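# Put the toy elephant in the child's toy box

## Task

Place the toy elephant inside the daughter's toy box, so it stays there once the robot lets go.

## Robot and tools

ROBOT. Two arms, left_arm and right_arm, each with six revolute joints and a two-finger gripper. Each arm's URDF root sits near its nominal place: left_arm at (+0.029, +0.351, 0) m, right_arm at (+0.027, -0.332, 0) m, both facing +x with only a tiny yaw. A camera stand is fixed behind the arms.

FRAME. All hand positions, velocities and targets are in the scene frame. The origin is at table-top height, midway between the nominal bases. +x points out over the table, +z points up, and left_arm is on the +y side. Arm names do not match image sides. The gripper's fingers point along its own +z and open and close along its y axis. end_effector_position is the point between the finger pads, about 1 cm short of the tips. Reported positions and orientations can be off by a few cm, more at long reach.

ROW LAYOUT. Every commanded row is one flat list of 14 numbers covering both arms, even if only one arm moves. The first 7 are left_arm, the last 7 are right_arm. Within each arm the order is: shoulder (joint2), elbow (joint3), wrist yaw (joint5), wrist roll (joint6), wrist pitch (joint4), waist (joint1), then gripper opening. Joint values are absolute target angles in radians, in the same form as the Joint positions line. They are not offsets. Stated ranges: shoulder 0.000 to 3.142, elbow 0.000 to 3.142, wrist yaw -1.571 to 1.571, wrist roll -2.094 to 2.094, wrist pitch -1.571 to 1.571, waist -2.618 to 3.054. Real ends may differ by up to 0.059 rad. A target more than 0.059 rad beyond a stated end, and farther out than the current angle, is refused. A target past the real end is clipped, and the result may say "joint sent to its limit". Opening is absolute, from -1 (closed) to +1 (fully open, 0.094 m pad gap). To leave a gripper unchanged, resend its current command; 0 means half open, not "no change".

TOOLS.
- execute_actions(actions, cameras): actions is a list of up to 15 rows per action, each row one 1/30 s step. A short table holds its last row for the rest of the 15 steps, and each action lasts 0.5 s. Each step's target stays within 0.339 rad of the measured angle for waist, shoulder and elbow, and within 2.2 rad for the wrist joints. A step that would move a gripper over 200 mm is scaled back. With an empty actions list you get images and a full state.
- move(target, speed, blend, opening_speed, grip_force, blocking, cameras): target is one 14-number row or a list of up to 15 rows, each an absolute goal. speed is in rad/s for the joint with farthest to go: 0.01 to 12.57, default 0.5, one number or one per target. blend is in rad and rounds corners between list targets; 0 means stop at each. opening_speed is gripper opening units per second, at least 0.2; use it to close gently. grip_force is newtons per finger pad, 10 to 50, one number or one per arm. It persists, and lower force closes more slowly. blocking=false returns after about 0.5 s while the motion continues, and a new move replaces the running one. Paths ignore obstacles and the other arm. The result's move: line reports done, off_target, moving, held or fault, plus limits=held if steps were withheld.
- wait(seconds 0 to 10): the robot holds its last command.
- stop(): brakes a running move.
- zoom_image(camera, region [x0,y0,x1,y1] in pixels, at most 504x504): shows a closer view of the newest image. Cameras are cam_high, cam_low, cam_left_wrist and cam_right_wrist, each 896x504.
- read_manual(section): licence texts only.
- finished_scene(): ends the scene for good. Call it only when the elephant rests in the box.

RESULTS. Joint positions and Joint velocities give one block per arm, in the row order above, with the pad gap in m last. Joint targets shows the angles being driven toward now. Tool commands shows the current gripper commands. grip_measured is the measured opening on the -1 to 1 scale. It reads slightly wide when empty and a bit narrower than the held object under squeeze. Joint torques are in row order, positive toward larger angles, and include the arm's own weight. "joint command not followed" means the clearance check altered targets. A velocity line reading "within noise" means that arm is still. Calls of actions also list joint angles at some control steps.

GRASPING. Open wider than the elephant, descend around it, then close. To release, command an opening well above grip_measured. Full squeeze is roughly 50 to 64 N per pad. Lower grip_force or close slowly on anything fragile.

AVOID. Do not drop the elephant from height or release it while it is moving. Do not slam into the table, box or fixtures. Keep the two arms from touching or pinching each other, since this can end the scene. Do not push anything off the table. An object left off the table fails the task. Limit strain on the wrist camera cables. Do not hold loads or stretched poses for long: motors heat, MOTOR HOT appears at 75 °C, and at 90 °C the arm folds up and goes idle. Objects may occasionally get nudged by outside pushes, so check the scene before finishing.

Each tool is called after "Call:" as name(argument=value, ...) on one line, values as JSON.

## Session

Call:
execute_actions(actions=[])

Scene clock: 0.00 s.
left_arm: end_effector_position=(+0.4171, +0.4095, +0.1067) grip_measured=+1.000 end_effector_quat_wxyz=(+0.604, -0.058, +0.793, +0.054) | right_arm: end_effector_position=(+0.4257, -0.3794, +0.1324) grip_measured=+1.000 end_effector_quat_wxyz=(+0.626, +0.121, +0.765, -0.085)
Joint names: [shoulder, elbow, wrist yaw, wrist roll, wrist pitch, waist]
Joint positions: left_arm=[1.531 0.313 -0.025 0.009 0.949 0.113 0.094] | right_arm=[1.517 0.37 0.294 0.083 0.936 -0.003 0.094]
Joint velocities: within noise
Joint torques (N m): no reading
Motor temperatures (°C): left_arm=[21 25 21 23 24 24 21] | right_arm=[23 24 20 22 25 23 22]
Heat: left arm: 25 °C; right arm: 25 °C.
Joint targets: left_arm=[1.528 0.316 -0.025 0.010 0.934 0.113] | right_arm=[1.510 0.376 0.295 0.084 0.936 -0.003]
Tool commands: left_gripper/opening=+1.0 right_gripper/opening=+1.0

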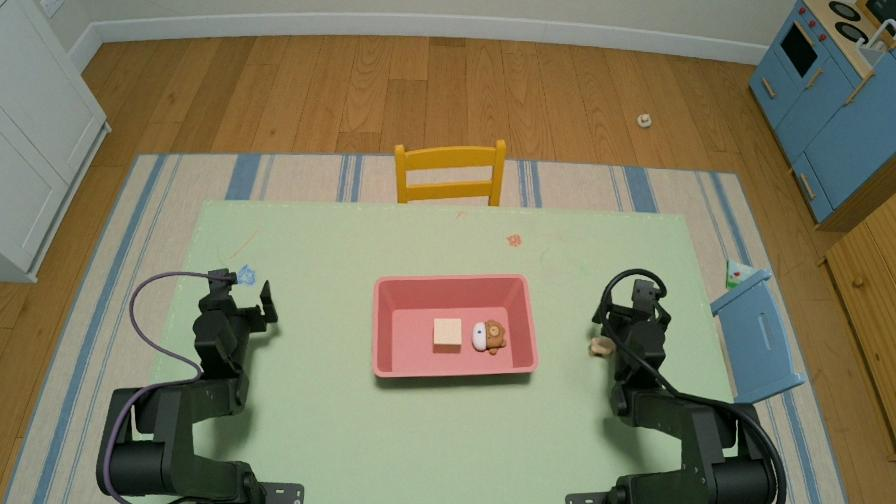

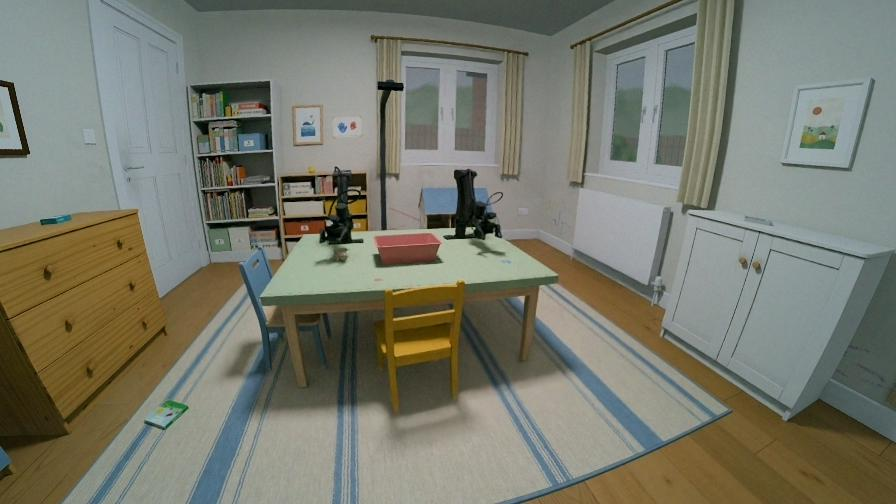

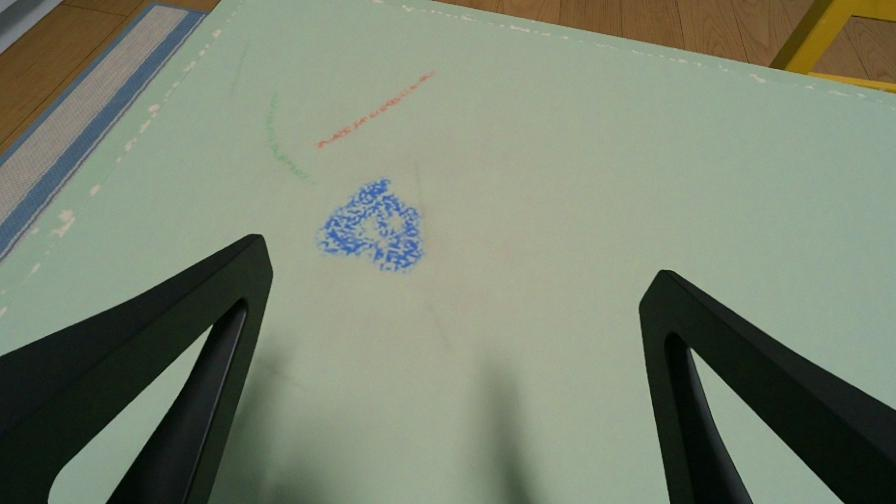

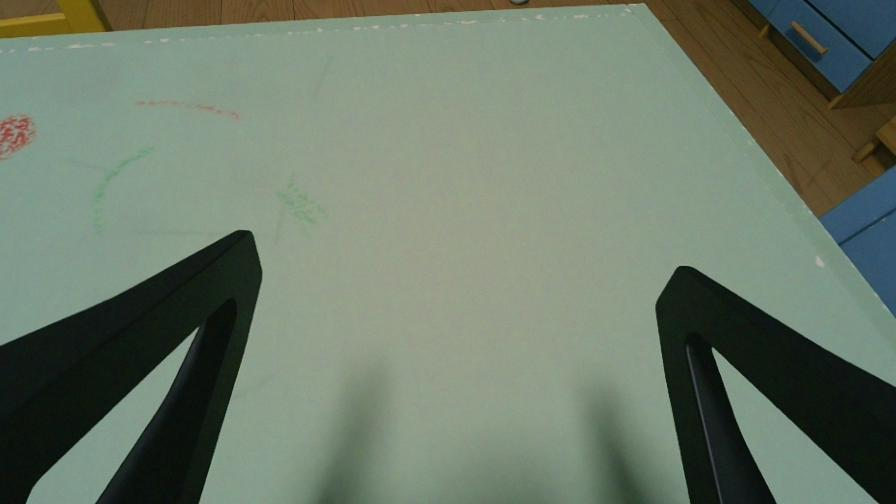

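Call:
zoom_image(camera="cam_high", region=[540, 250, 720, 400])

Call:
zoom_image(camera="cam_low", region=[280, 200, 480, 310])

Call:
zoom_image(camera="cam_high", region=[360, 260, 550, 390])

Scaled by 2.800 from the camera's 896x504 image, which has a finer 1280x720 frame.

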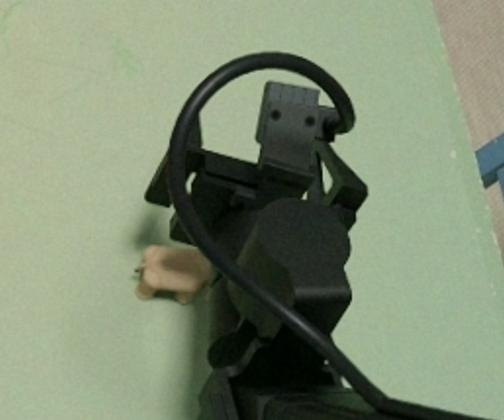

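Scaled by 2.520 from the camera's 896x504 image, which has a finer 1280x720 frame.

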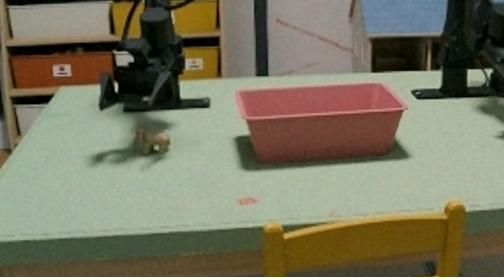

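Scaled by 2.653 from the camera's 896x504 image, which has a finer 1280x720 frame.

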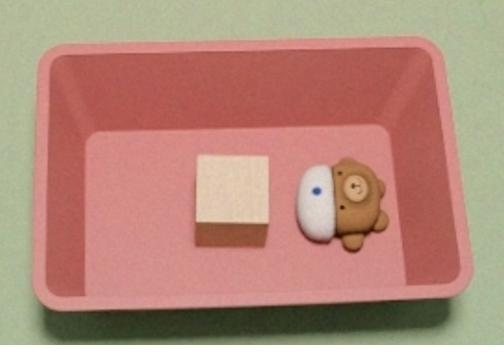

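Call:
move(target=[1.528,0.316,-0.025,0.010,0.934,0.113,1.0,1.813,1.714,0,0,-1.472,0.01,1.0], speed=1.5, cameras=["cam_high","cam_right_wrist","cam_low"])

Scene clock: 7.50 s.
left_arm: end_effector_position=(+0.4171, +0.4095, +0.1067) grip_measured=+1.000 end_effector_quat_wxyz=(+0.604, -0.058, +0.793, +0.054) | right_arm: end_effector_position=(+0.3561, -0.3302, +0.1568) grip_measured=+1.000 end_effector_quat_wxyz=(+0.001, +0.002, +1.000, -0.007)
Joint names: [shoulder, elbow, wrist yaw, wrist roll, wrist pitch, waist]
Joint positions: left_arm=[1.531 0.313 -0.025 0.009 0.949 0.113 0.094] | right_arm=[1.796 1.681 0.013 0.013 -1.454 -0.003 0.094]
Joint torques (N m): left_arm=[-5.82 5.9 0.03 0 2.21 -0.06] | right_arm=[-6.9 7.3 -0.11 -0.1 0.32 0.32]
Heat: left arm: 26 °C; right arm: 26 °C.
Joint targets: left_arm=[1.528 0.316 -0.025 0.010 0.934 0.113] | right_arm=[1.813 1.713 0.005 0.003 -1.470 0.002]
move: done
camera_calibration:
cam_right_wrist: T_world_to_cam=[[0.0956388, -0.995402, -0.00522342, -0.356747], [-0.722419, -0.0730186, 0.687589, 0.13294], [-0.684809, -0.0619867, -0.726081, 0.43404], [0, 0, 0, 1]] pos_world=[0.427391, -0.318495, 0.221877]
Images, in order (width x height): cam_high 896x504, cam_low 896x504, cam_right_wrist 896x504.

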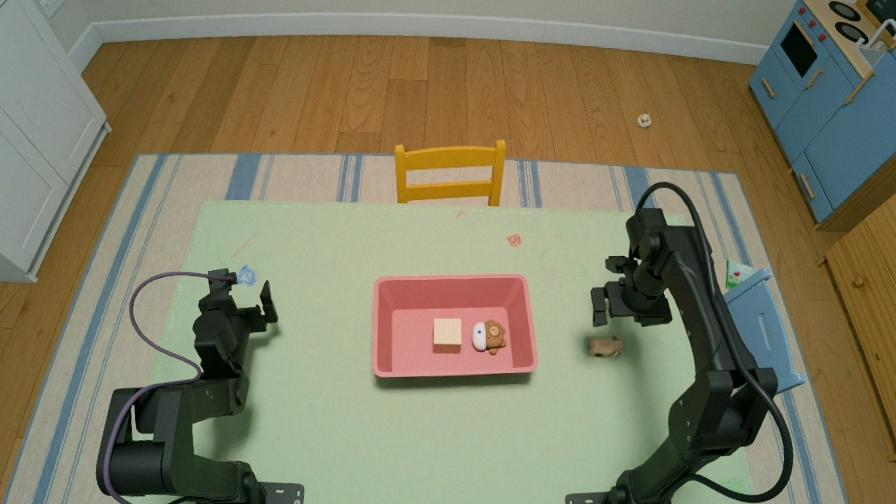

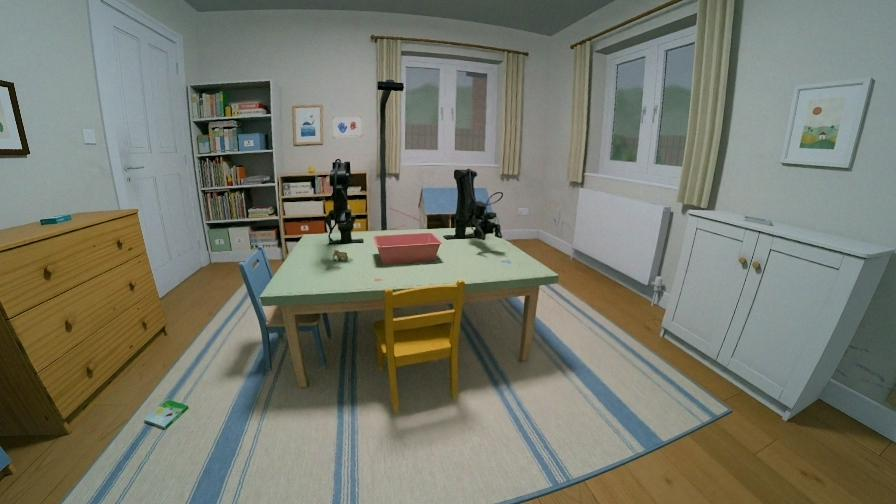

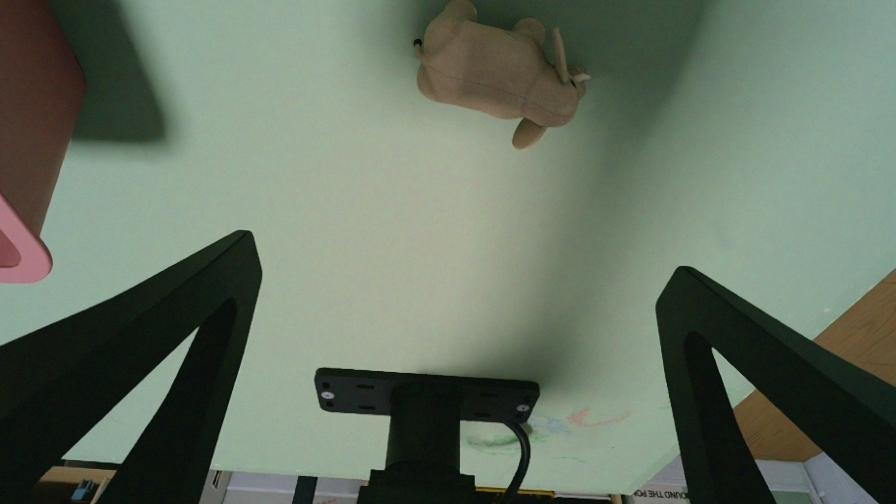

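Call:
move(target=[1.528,0.316,-0.025,0.010,0.934,0.113,1.0,1.777,1.511,0,1.69,-1.305,-0.052,1.0], speed=1.5, cameras=["cam_high","cam_right_wrist"])

Call:
zoom_image(camera="cam_high", region=[360, 260, 700, 400])

Scene clock: 16.30 s.
left_arm: end_effector_position=(+0.4171, +0.4095, +0.1067) grip_measured=+1.000 end_effector_quat_wxyz=(+0.604, -0.058, +0.793, +0.054) | right_arm: end_effector_position=(+0.3544, -0.3390, +0.1182) grip_measured=+1.000 end_effector_quat_wxyz=(-0.005, +0.751, +0.660, -0.004)
Joint names: [shoulder, elbow, wrist yaw, wrist roll, wrist pitch, waist]
Joint positions: left_arm=[1.531 0.313 -0.025 0.009 0.949 0.113 0.094] | right_arm=[1.796 1.528 -0.002 1.674 -1.314 -0.038 0.094]
Joint torques (N m): left_arm=[-5.82 5.94 0.04 -0.01 2.24 -0.03] | right_arm=[-9.52 3.77 -0.04 0.13 0.53 -0.55]
Heat: left arm: 26 °C; right arm: 26 °C.
Joint targets: left_arm=[1.528 0.316 -0.025 0.010 0.934 0.113] | right_arm=[1.777 1.511 -0.005 1.687 -1.305 -0.044]
move: done
camera_calibration:
cam_right_wrist: T_world_to_cam=[[-0.999528, 0.0300478, -0.00636607, 0.370355], [0.0173837, 0.724293, 0.689273, 0.16556], [0.025322, 0.688837, -0.724474, 0.406972], [0, 0, 0, 1]] pos_world=[0.356997, -0.411379, 0.183082]
Images, in order (width x height): cam_high 896x504, cam_right_wrist 896x504.

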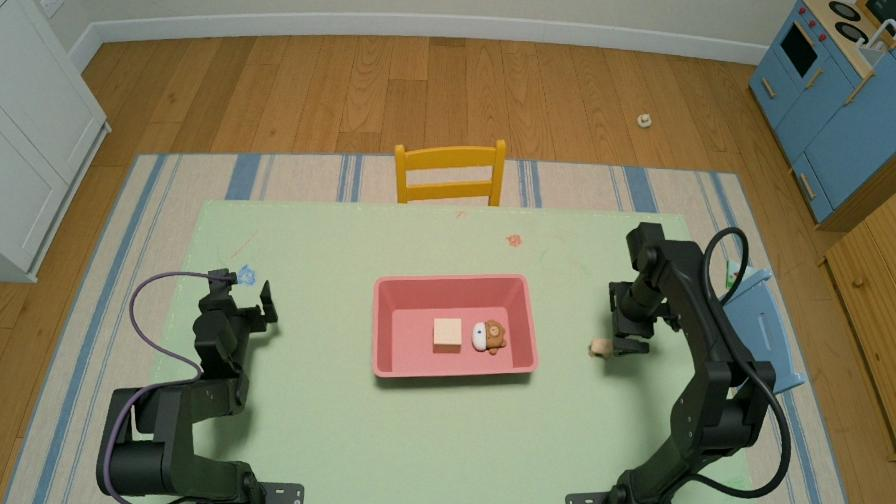

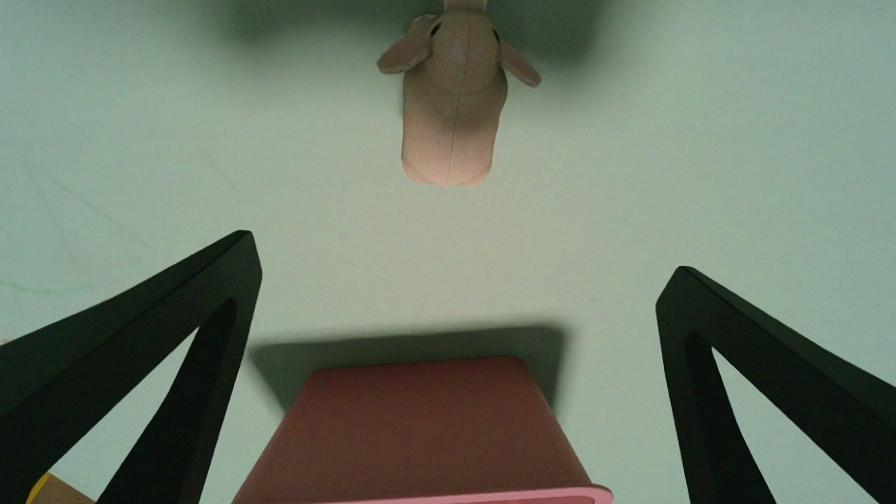

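Scaled by 1.482 from the camera's 896x504 image, which has a finer 1280x720 frame.

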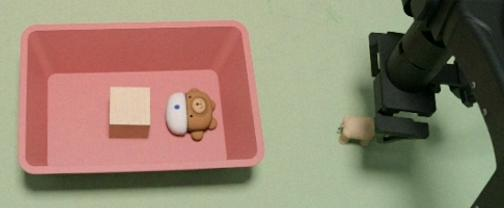

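Call:
move(target=[1.528,0.316,-0.025,0.010,0.934,0.113,1.0,1.855,1.243,0,1.69,-0.959,-0.052,0.5], speed=0.6, cameras=["cam_high","cam_right_wrist"])

Scene clock: 19.43 s.
left_arm: end_effector_position=(+0.4171, +0.4095, +0.1067) grip_measured=+1.000 end_effector_quat_wxyz=(+0.604, -0.058, +0.793, +0.054) | right_arm: end_effector_position=(+0.3579, -0.3421, +0.0359) grip_measured=+0.502 end_effector_quat_wxyz=(+0.003, +0.756, +0.655, +0.005)
Joint names: [shoulder, elbow, wrist yaw, wrist roll, wrist pitch, waist]
Joint positions: left_arm=[1.531 0.313 -0.025 0.009 0.949 0.113 0.094] | right_arm=[1.846 1.256 -0.002 1.677 -0.969 -0.047 0.071]
Joint torques (N m): left_arm=[-5.81 5.96 0.03 0.01 2.23 -0.05] | right_arm=[-7.53 3.88 0 0.14 0.58 -0.59]
Heat: left arm: 27 °C; right arm: 26 °C.
Joint targets: left_arm=[1.528 0.316 -0.025 0.010 0.934 0.113] | right_arm=[1.856 1.244 0.000 1.689 -0.959 -0.053]
move: done
camera_calibration:
cam_right_wrist: T_world_to_cam=[[-0.998628, 0.0422411, -0.030957, 0.378166], [0.00929029, 0.724631, 0.689074, 0.227491], [0.0515397, 0.687841, -0.724029, 0.339727], [0, 0, 0, 1]] pos_world=[0.358024, -0.414499, 0.100921]
Images, in order (width x height): cam_high 896x504, cam_right_wrist 896x504.

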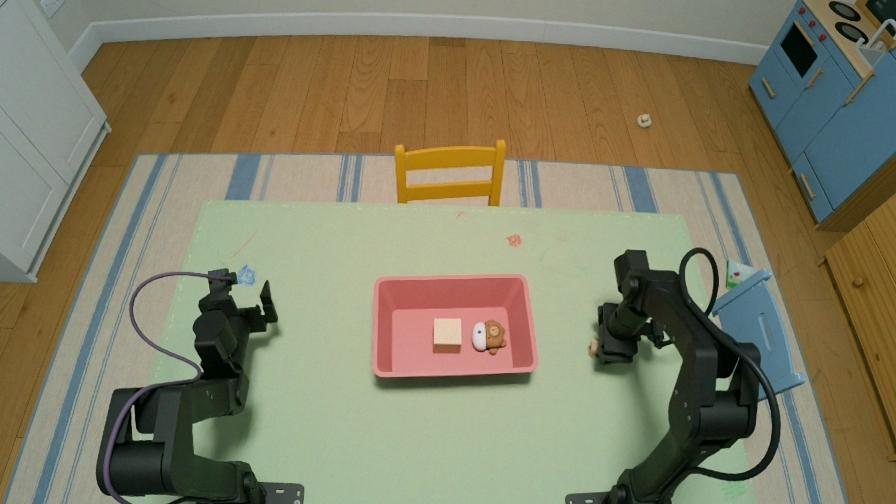

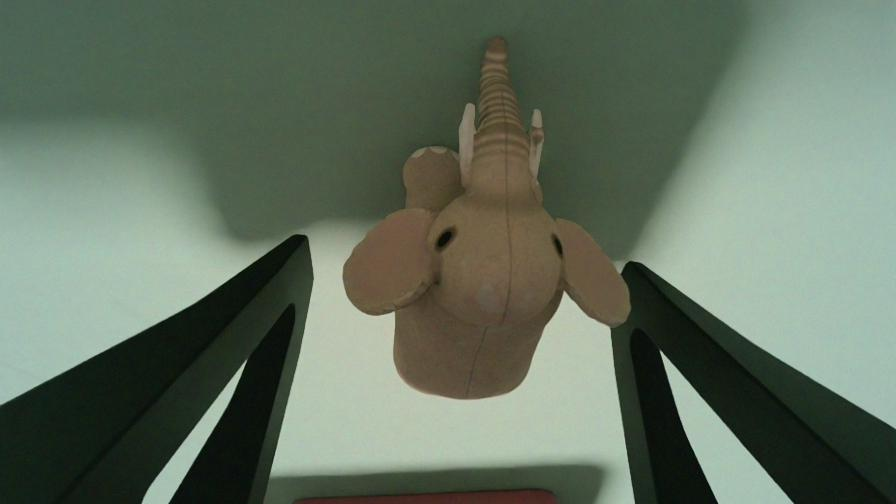

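Call:
move(target=[[1.528,0.316,-0.025,0.010,0.934,0.113,1.0,1.868,1.243,0,1.75,-0.946,-0.012,0.5],[1.528,0.316,-0.025,0.010,0.934,0.113,1.0,1.868,1.243,0,1.75,-0.946,-0.012,-0.6]], speed=0.3, grip_force=[50, 25], cameras=["cam_high","cam_right_wrist"])

Scene clock: 24.27 s.
left_arm: end_effector_position=(+0.4171, +0.4095, +0.1067) grip_measured=+1.000 end_effector_quat_wxyz=(+0.604, -0.058, +0.793, +0.054) | right_arm: end_effector_position=(+0.3615, -0.3314, +0.0359) grip_measured=-0.304 end_effector_quat_wxyz=(+0.008, +0.765, +0.644, +0.011)
Joint names: [shoulder, elbow, wrist yaw, wrist roll, wrist pitch, waist]
Joint positions: left_arm=[1.531 0.313 -0.025 0.009 0.949 0.113 0.094] | right_arm=[1.846 1.256 -0.002 1.738 -0.955 -0.015 0.033]
Joint torques (N m): left_arm=[-5.85 5.96 0.04 -0.01 2.23 0.02] | right_arm=[-6.71 3.79 0.02 0.12 0.6 0.18]
Heat: left arm: 27 °C; right arm: 26 °C.
Joint targets: left_arm=[1.528 0.316 -0.025 0.010 0.934 0.113] | right_arm=[1.868 1.243 0.000 1.750 -0.946 -0.012]
grip_force (N): 50, 25
move: done
camera_calibration:
cam_right_wrist: T_world_to_cam=[[-0.996454, 0.0713608, -0.0445664, 0.390611], [0.0209656, 0.723608, 0.689893, 0.215138], [0.0814799, 0.686512, -0.722539, 0.320894], [0, 0, 0, 1]] pos_world=[0.358569, -0.403847, 0.100844]
Images, in order (width x height): cam_high 896x504, cam_right_wrist 896x504.

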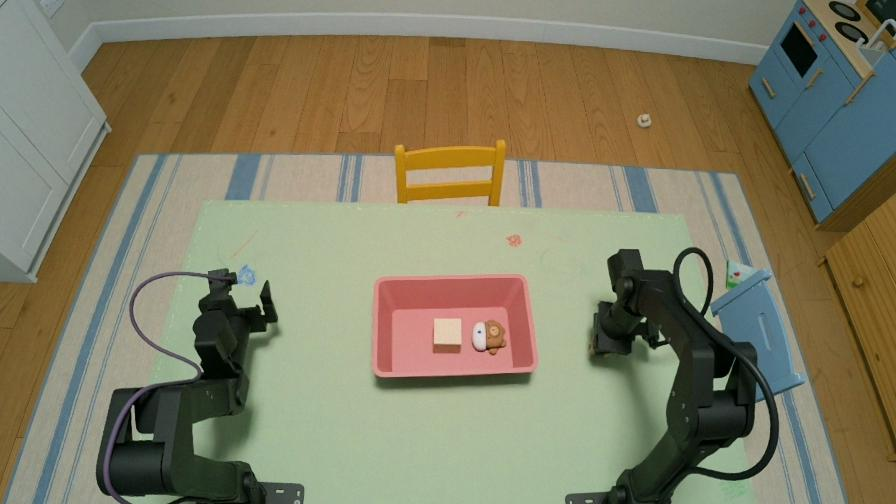

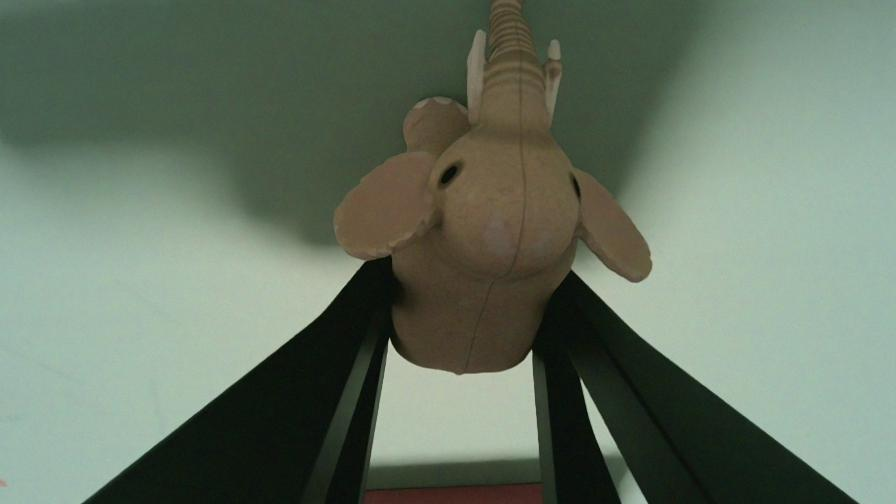

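Call:
move(target=[[1.528,0.316,-0.025,0.010,0.934,0.113,1.0,1.720,1.595,0,1.75,-1.325,-0.012,-0.6],[1.528,0.316,-0.025,0.010,0.934,0.113,1.0,2.096,2.122,0,0.88,-1.126,0.883,-0.6]], speed=[0.6,0.7], blend=[0.1,0], cameras=["cam_high","cam_right_wrist","cam_low"])

Call:
zoom_image(camera="cam_high", region=[350, 240, 550, 390])

Scene clock: 28.47 s.
left_arm: end_effector_position=(+0.4171, +0.4095, +0.1067) grip_measured=+1.000 end_effector_quat_wxyz=(+0.604, -0.058, +0.793, +0.054) | right_arm: end_effector_position=(+0.3387, +0.0517, +0.1807) grip_measured=-0.306 end_effector_quat_wxyz=(+0.127, +0.010, +0.978, +0.163)
Joint names: [shoulder, elbow, wrist yaw, wrist roll, wrist pitch, waist]
Joint positions: left_arm=[1.531 0.313 -0.025 0.009 0.949 0.113 0.094] | right_arm=[2.079 2.081 -0.007 0.904 -1.158 0.871 0.033]
Joint torques (N m): left_arm=[-5.87 5.93 0.03 0 2.22 0.02] | right_arm=[-9.81 8.31 0.06 -0.11 1.41 -0.2]
Heat: left arm: 27 °C; right arm: 26 °C.
Joint targets: left_arm=[1.528 0.316 -0.025 0.010 0.934 0.113] | right_arm=[2.096 2.121 0.001 0.891 -1.127 0.870]
grip_force (N): 50, 25
move: off_target (right_arm); right_arm: the elbow is farthest, 0.041 rad from its target
camera_calibration:
cam_right_wrist: T_world_to_cam=[[0.123654, -0.942013, -0.311963, 0.0683565], [-0.86854, -0.254792, 0.425111, 0.238177], [-0.479946, 0.218386, -0.849682, 0.401697], [0, 0, 0, 1]] pos_world=[0.391206, 0.0373535, 0.261387]
Images, in order (width x height): cam_high 896x504, cam_low 896x504, cam_right_wrist 896x504.

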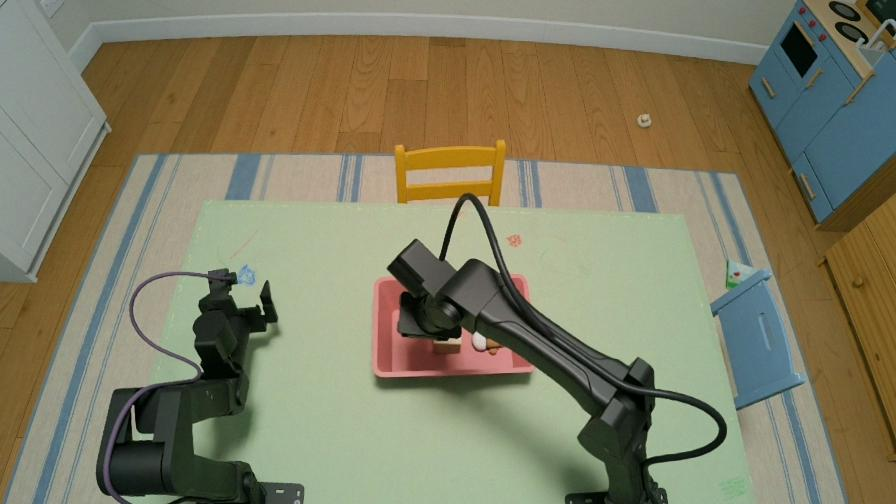

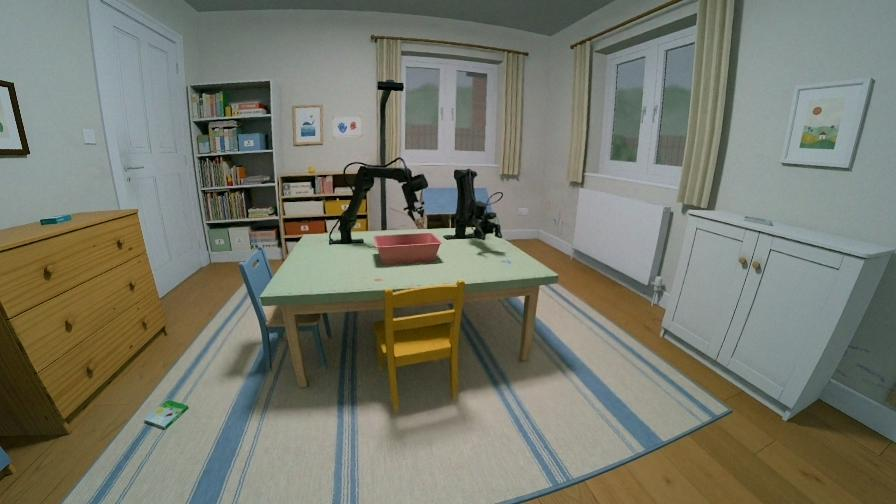

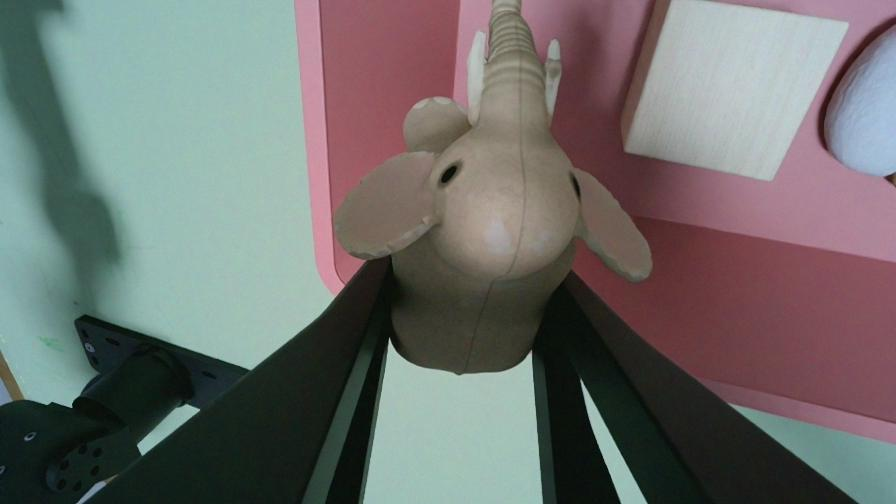

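Scaled by 2.520 from the camera's 896x504 image, which has a finer 1280x720 frame.

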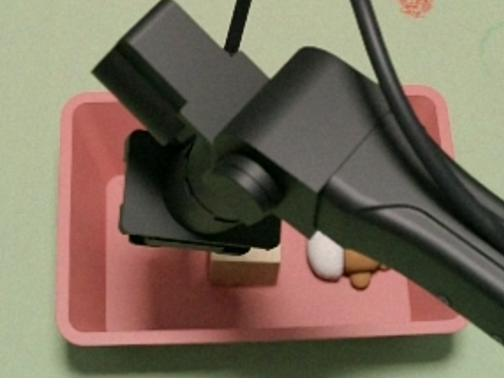

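Call:
move(target=[1.528,0.316,-0.025,0.010,0.934,0.113,1.0,2.318,1.985,0,0.863,-0.985,0.883,-0.6], speed=0.3, cameras=["cam_high","cam_right_wrist"])

Call:
zoom_image(camera="cam_high", region=[350, 240, 550, 390])

Scene clock: 31.90 s.
left_arm: end_effector_position=(+0.4171, +0.4095, +0.1067) grip_measured=+1.000 end_effector_quat_wxyz=(+0.604, -0.058, +0.793, +0.054) | right_arm: end_effector_position=(+0.3461, +0.0657, +0.0517) grip_measured=-0.306 end_effector_quat_wxyz=(+0.075, -0.008, +0.993, +0.096)
Joint names: [shoulder, elbow, wrist yaw, wrist roll, wrist pitch, waist]
Joint positions: left_arm=[1.531 0.313 -0.025 0.009 0.949 0.113 0.094] | right_arm=[2.31 1.996 -0.007 0.873 -1.012 0.878 0.033]
Joint torques (N m): left_arm=[-5.85 5.93 0.05 0.01 2.24 -0.03] | right_arm=[-11.93 4.62 0.05 -0.11 1.11 0.34]
Heat: left arm: 27 °C; right arm: 26 °C.
Joint targets: left_arm=[1.528 0.316 -0.025 0.010 0.934 0.113] | right_arm=[2.320 1.986 0.000 0.863 -0.985 0.883]
grip_force (N): 50, 25
move: done
camera_calibration:
cam_right_wrist: T_world_to_cam=[[0.131945, -0.972616, -0.191335, 0.0332546], [-0.811279, -0.216868, 0.54295, 0.274625], [-0.569576, 0.0835864, -0.817677, 0.330788], [0, 0, 0, 1]] pos_world=[0.406819, 0.0642519, 0.127733]
Images, in order (width x height): cam_high 896x504, cam_right_wrist 896x504.

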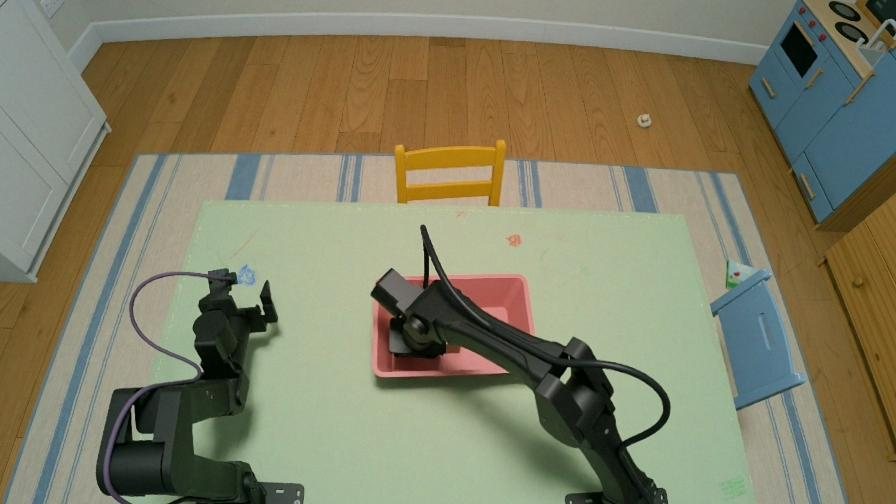

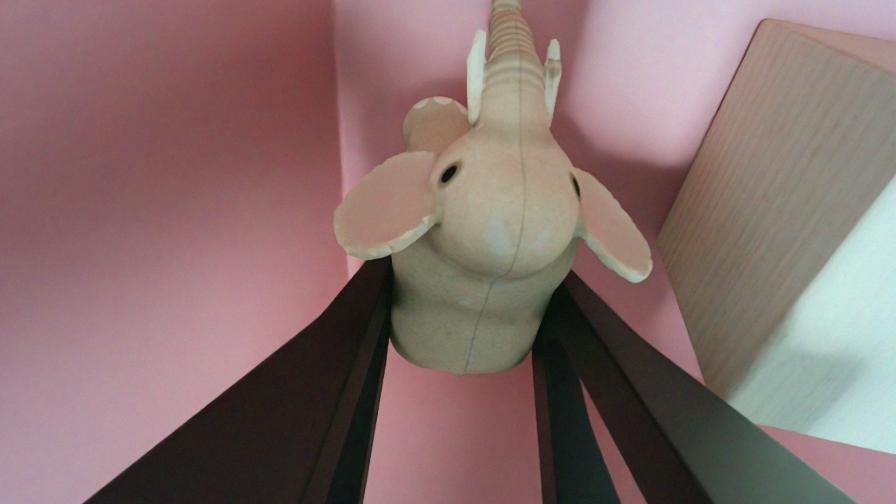

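Scaled by 2.520 from the camera's 896x504 image, which has a finer 1280x720 frame.

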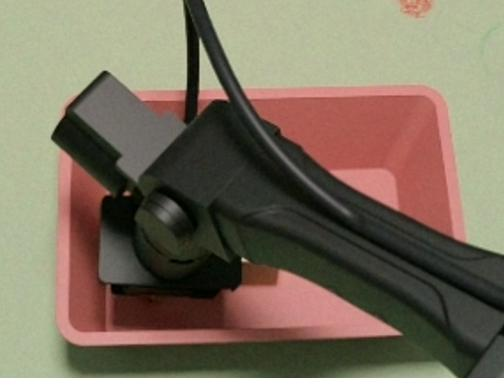

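Call:
move(target=[[1.528,0.316,-0.025,0.010,0.934,0.113,1.0,2.336,1.985,0,0.863,-0.985,0.883,-0.6],[1.528,0.316,-0.025,0.010,0.934,0.113,1.0,2.336,1.985,0,0.863,-0.985,0.883,0.08]], speed=0.1, opening_speed=0.4, cameras=["cam_right_wrist"])

Scene clock: 35.43 s.
left_arm: end_effector_position=(+0.4171, +0.4095, +0.1067) grip_measured=+1.000 end_effector_quat_wxyz=(+0.604, -0.058, +0.793, +0.054) | right_arm: end_effector_position=(+0.3460, +0.0667, +0.0519) grip_measured=+0.078 end_effector_quat_wxyz=(+0.076, -0.009, +0.992, +0.097)
Joint names: [shoulder, elbow, wrist yaw, wrist roll, wrist pitch, waist]
Joint positions: left_arm=[1.531 0.313 -0.025 0.009 0.949 0.113 0.094] | right_arm=[2.31 1.996 -0.007 0.873 -1.009 0.879 0.051]
Joint torques (N m): left_arm=[-5.81 5.89 0.05 0 2.2 -0.03] | right_arm=[-10.78 4.6 0.06 -0.07 1.09 0.34]
Heat: left arm: 27 °C; right arm: 26 °C.
Joint targets: left_arm=[1.528 0.316 -0.025 0.010 0.934 0.113] | right_arm=[2.336 1.985 0.000 0.864 -0.985 0.885]
grip_force (N): 50, 25
move: done
camera_calibration:
cam_right_wrist: T_world_to_cam=[[0.133779, -0.971957, -0.193397, 0.0337983], [-0.81195, -0.219389, 0.540931, 0.275129], [-0.568191, 0.084663, -0.81853, 0.330255], [0, 0, 0, 1]] pos_world=[0.406517, 0.0652504, 0.128034]
Images, in order (width x height): cam_right_wrist 896x504.

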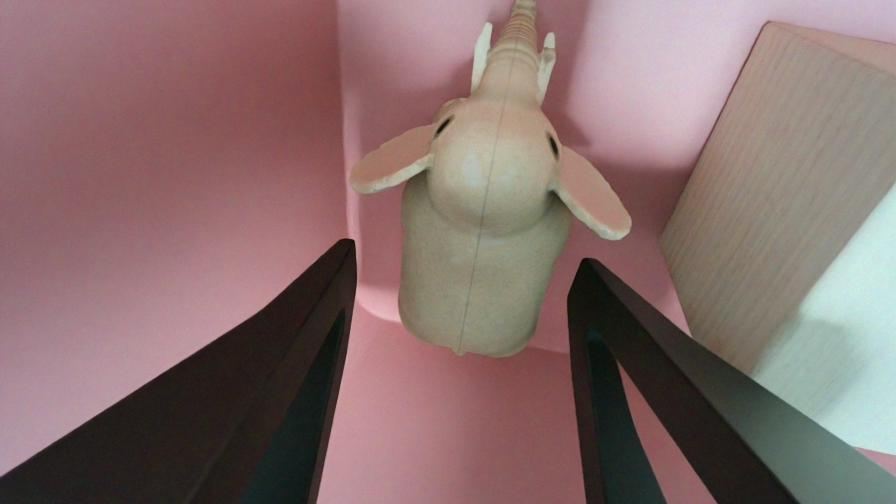

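Call:
move(target=[[1.528,0.316,-0.025,0.010,0.934,0.113,1.0,2.240,2.160,0,0.863,-1.195,0.883,0.08],[1.528,0.316,-0.025,0.010,0.934,0.113,1.0,1.95,2.2,0,0.863,-1.126,0.70,0.08]], speed=[0.35,0.8], blend=[0.05,0], cameras=["cam_high","cam_right_wrist"])

Call:
zoom_image(camera="cam_high", region=[350, 240, 550, 390])

Scene clock: 37.37 s.
left_arm: end_effector_position=(+0.4171, +0.4095, +0.1067) grip_measured=+1.000 end_effector_quat_wxyz=(+0.604, -0.058, +0.793, +0.054) | right_arm: end_effector_position=(+0.3977, -0.0034, +0.2913) grip_measured=+0.078 end_effector_quat_wxyz=(+0.235, +0.070, +0.939, +0.241)
Joint names: [shoulder, elbow, wrist yaw, wrist roll, wrist pitch, waist]
Joint positions: left_arm=[1.531 0.313 -0.025 0.009 0.949 0.113 0.094] | right_arm=[1.938 2.193 0 0.872 -1.139 0.71 0.051]
Joint torques (N m): left_arm=[-5.87 5.91 0.04 0.01 2.22 -0.05] | right_arm=[-8.95 5.68 -0.02 -0.08 1.6 0.03]
Heat: left arm: 27 °C; right arm: 26 °C.
Joint targets: left_arm=[1.528 0.316 -0.025 0.010 0.934 0.113] | right_arm=[1.948 2.200 -0.001 0.862 -1.126 0.712]
grip_force (N): 50, 25
move: done
camera_calibration:
cam_right_wrist: T_world_to_cam=[[0.0779836, -0.88604, -0.457003, 0.104302], [-0.962807, -0.18588, 0.19609, 0.332786], [-0.258691, 0.424714, -0.867581, 0.453908], [0, 0, 0, 1]] pos_world=[0.429697, -0.0385076, 0.376213]
Images, in order (width x height): cam_high 896x504, cam_right_wrist 896x504.

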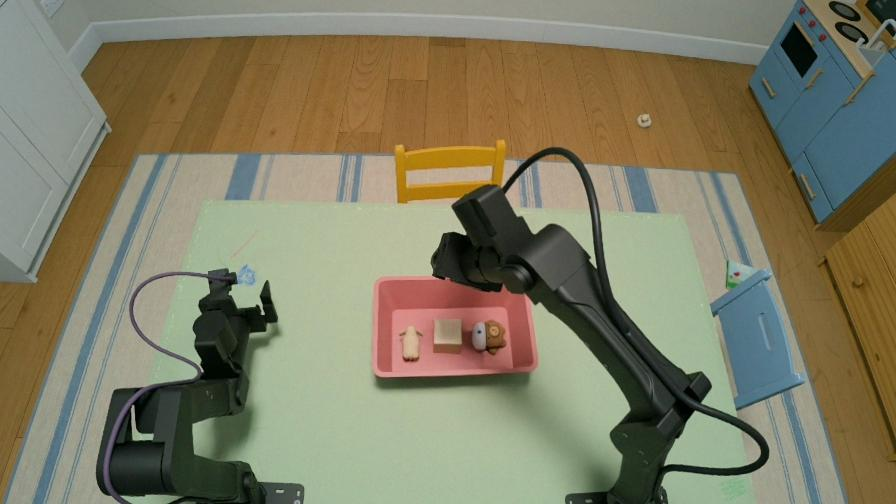

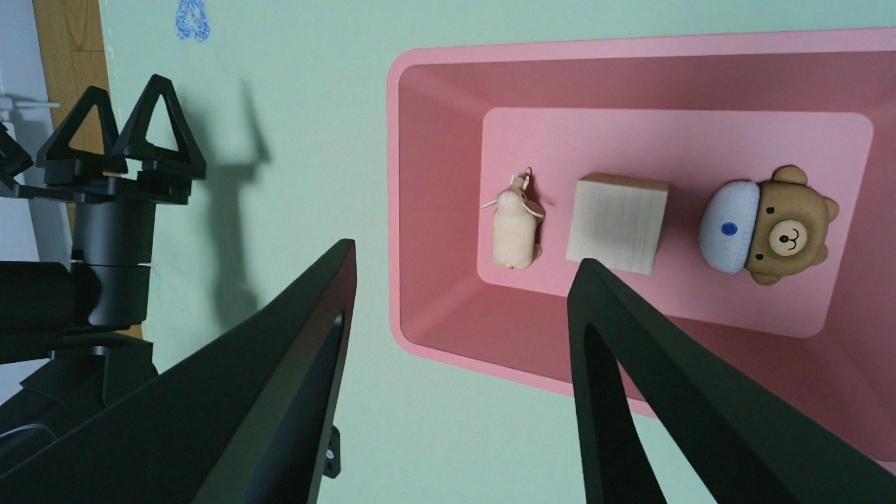

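Scaled by 2.520 from the camera's 896x504 image, which has a finer 1280x720 frame.

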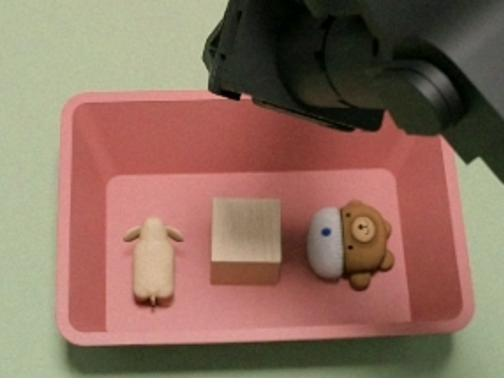

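Elephant is standing in the box, and the gripper has let go and moved clear.

Call:
finished_scene()

The scene is finished: the task was done.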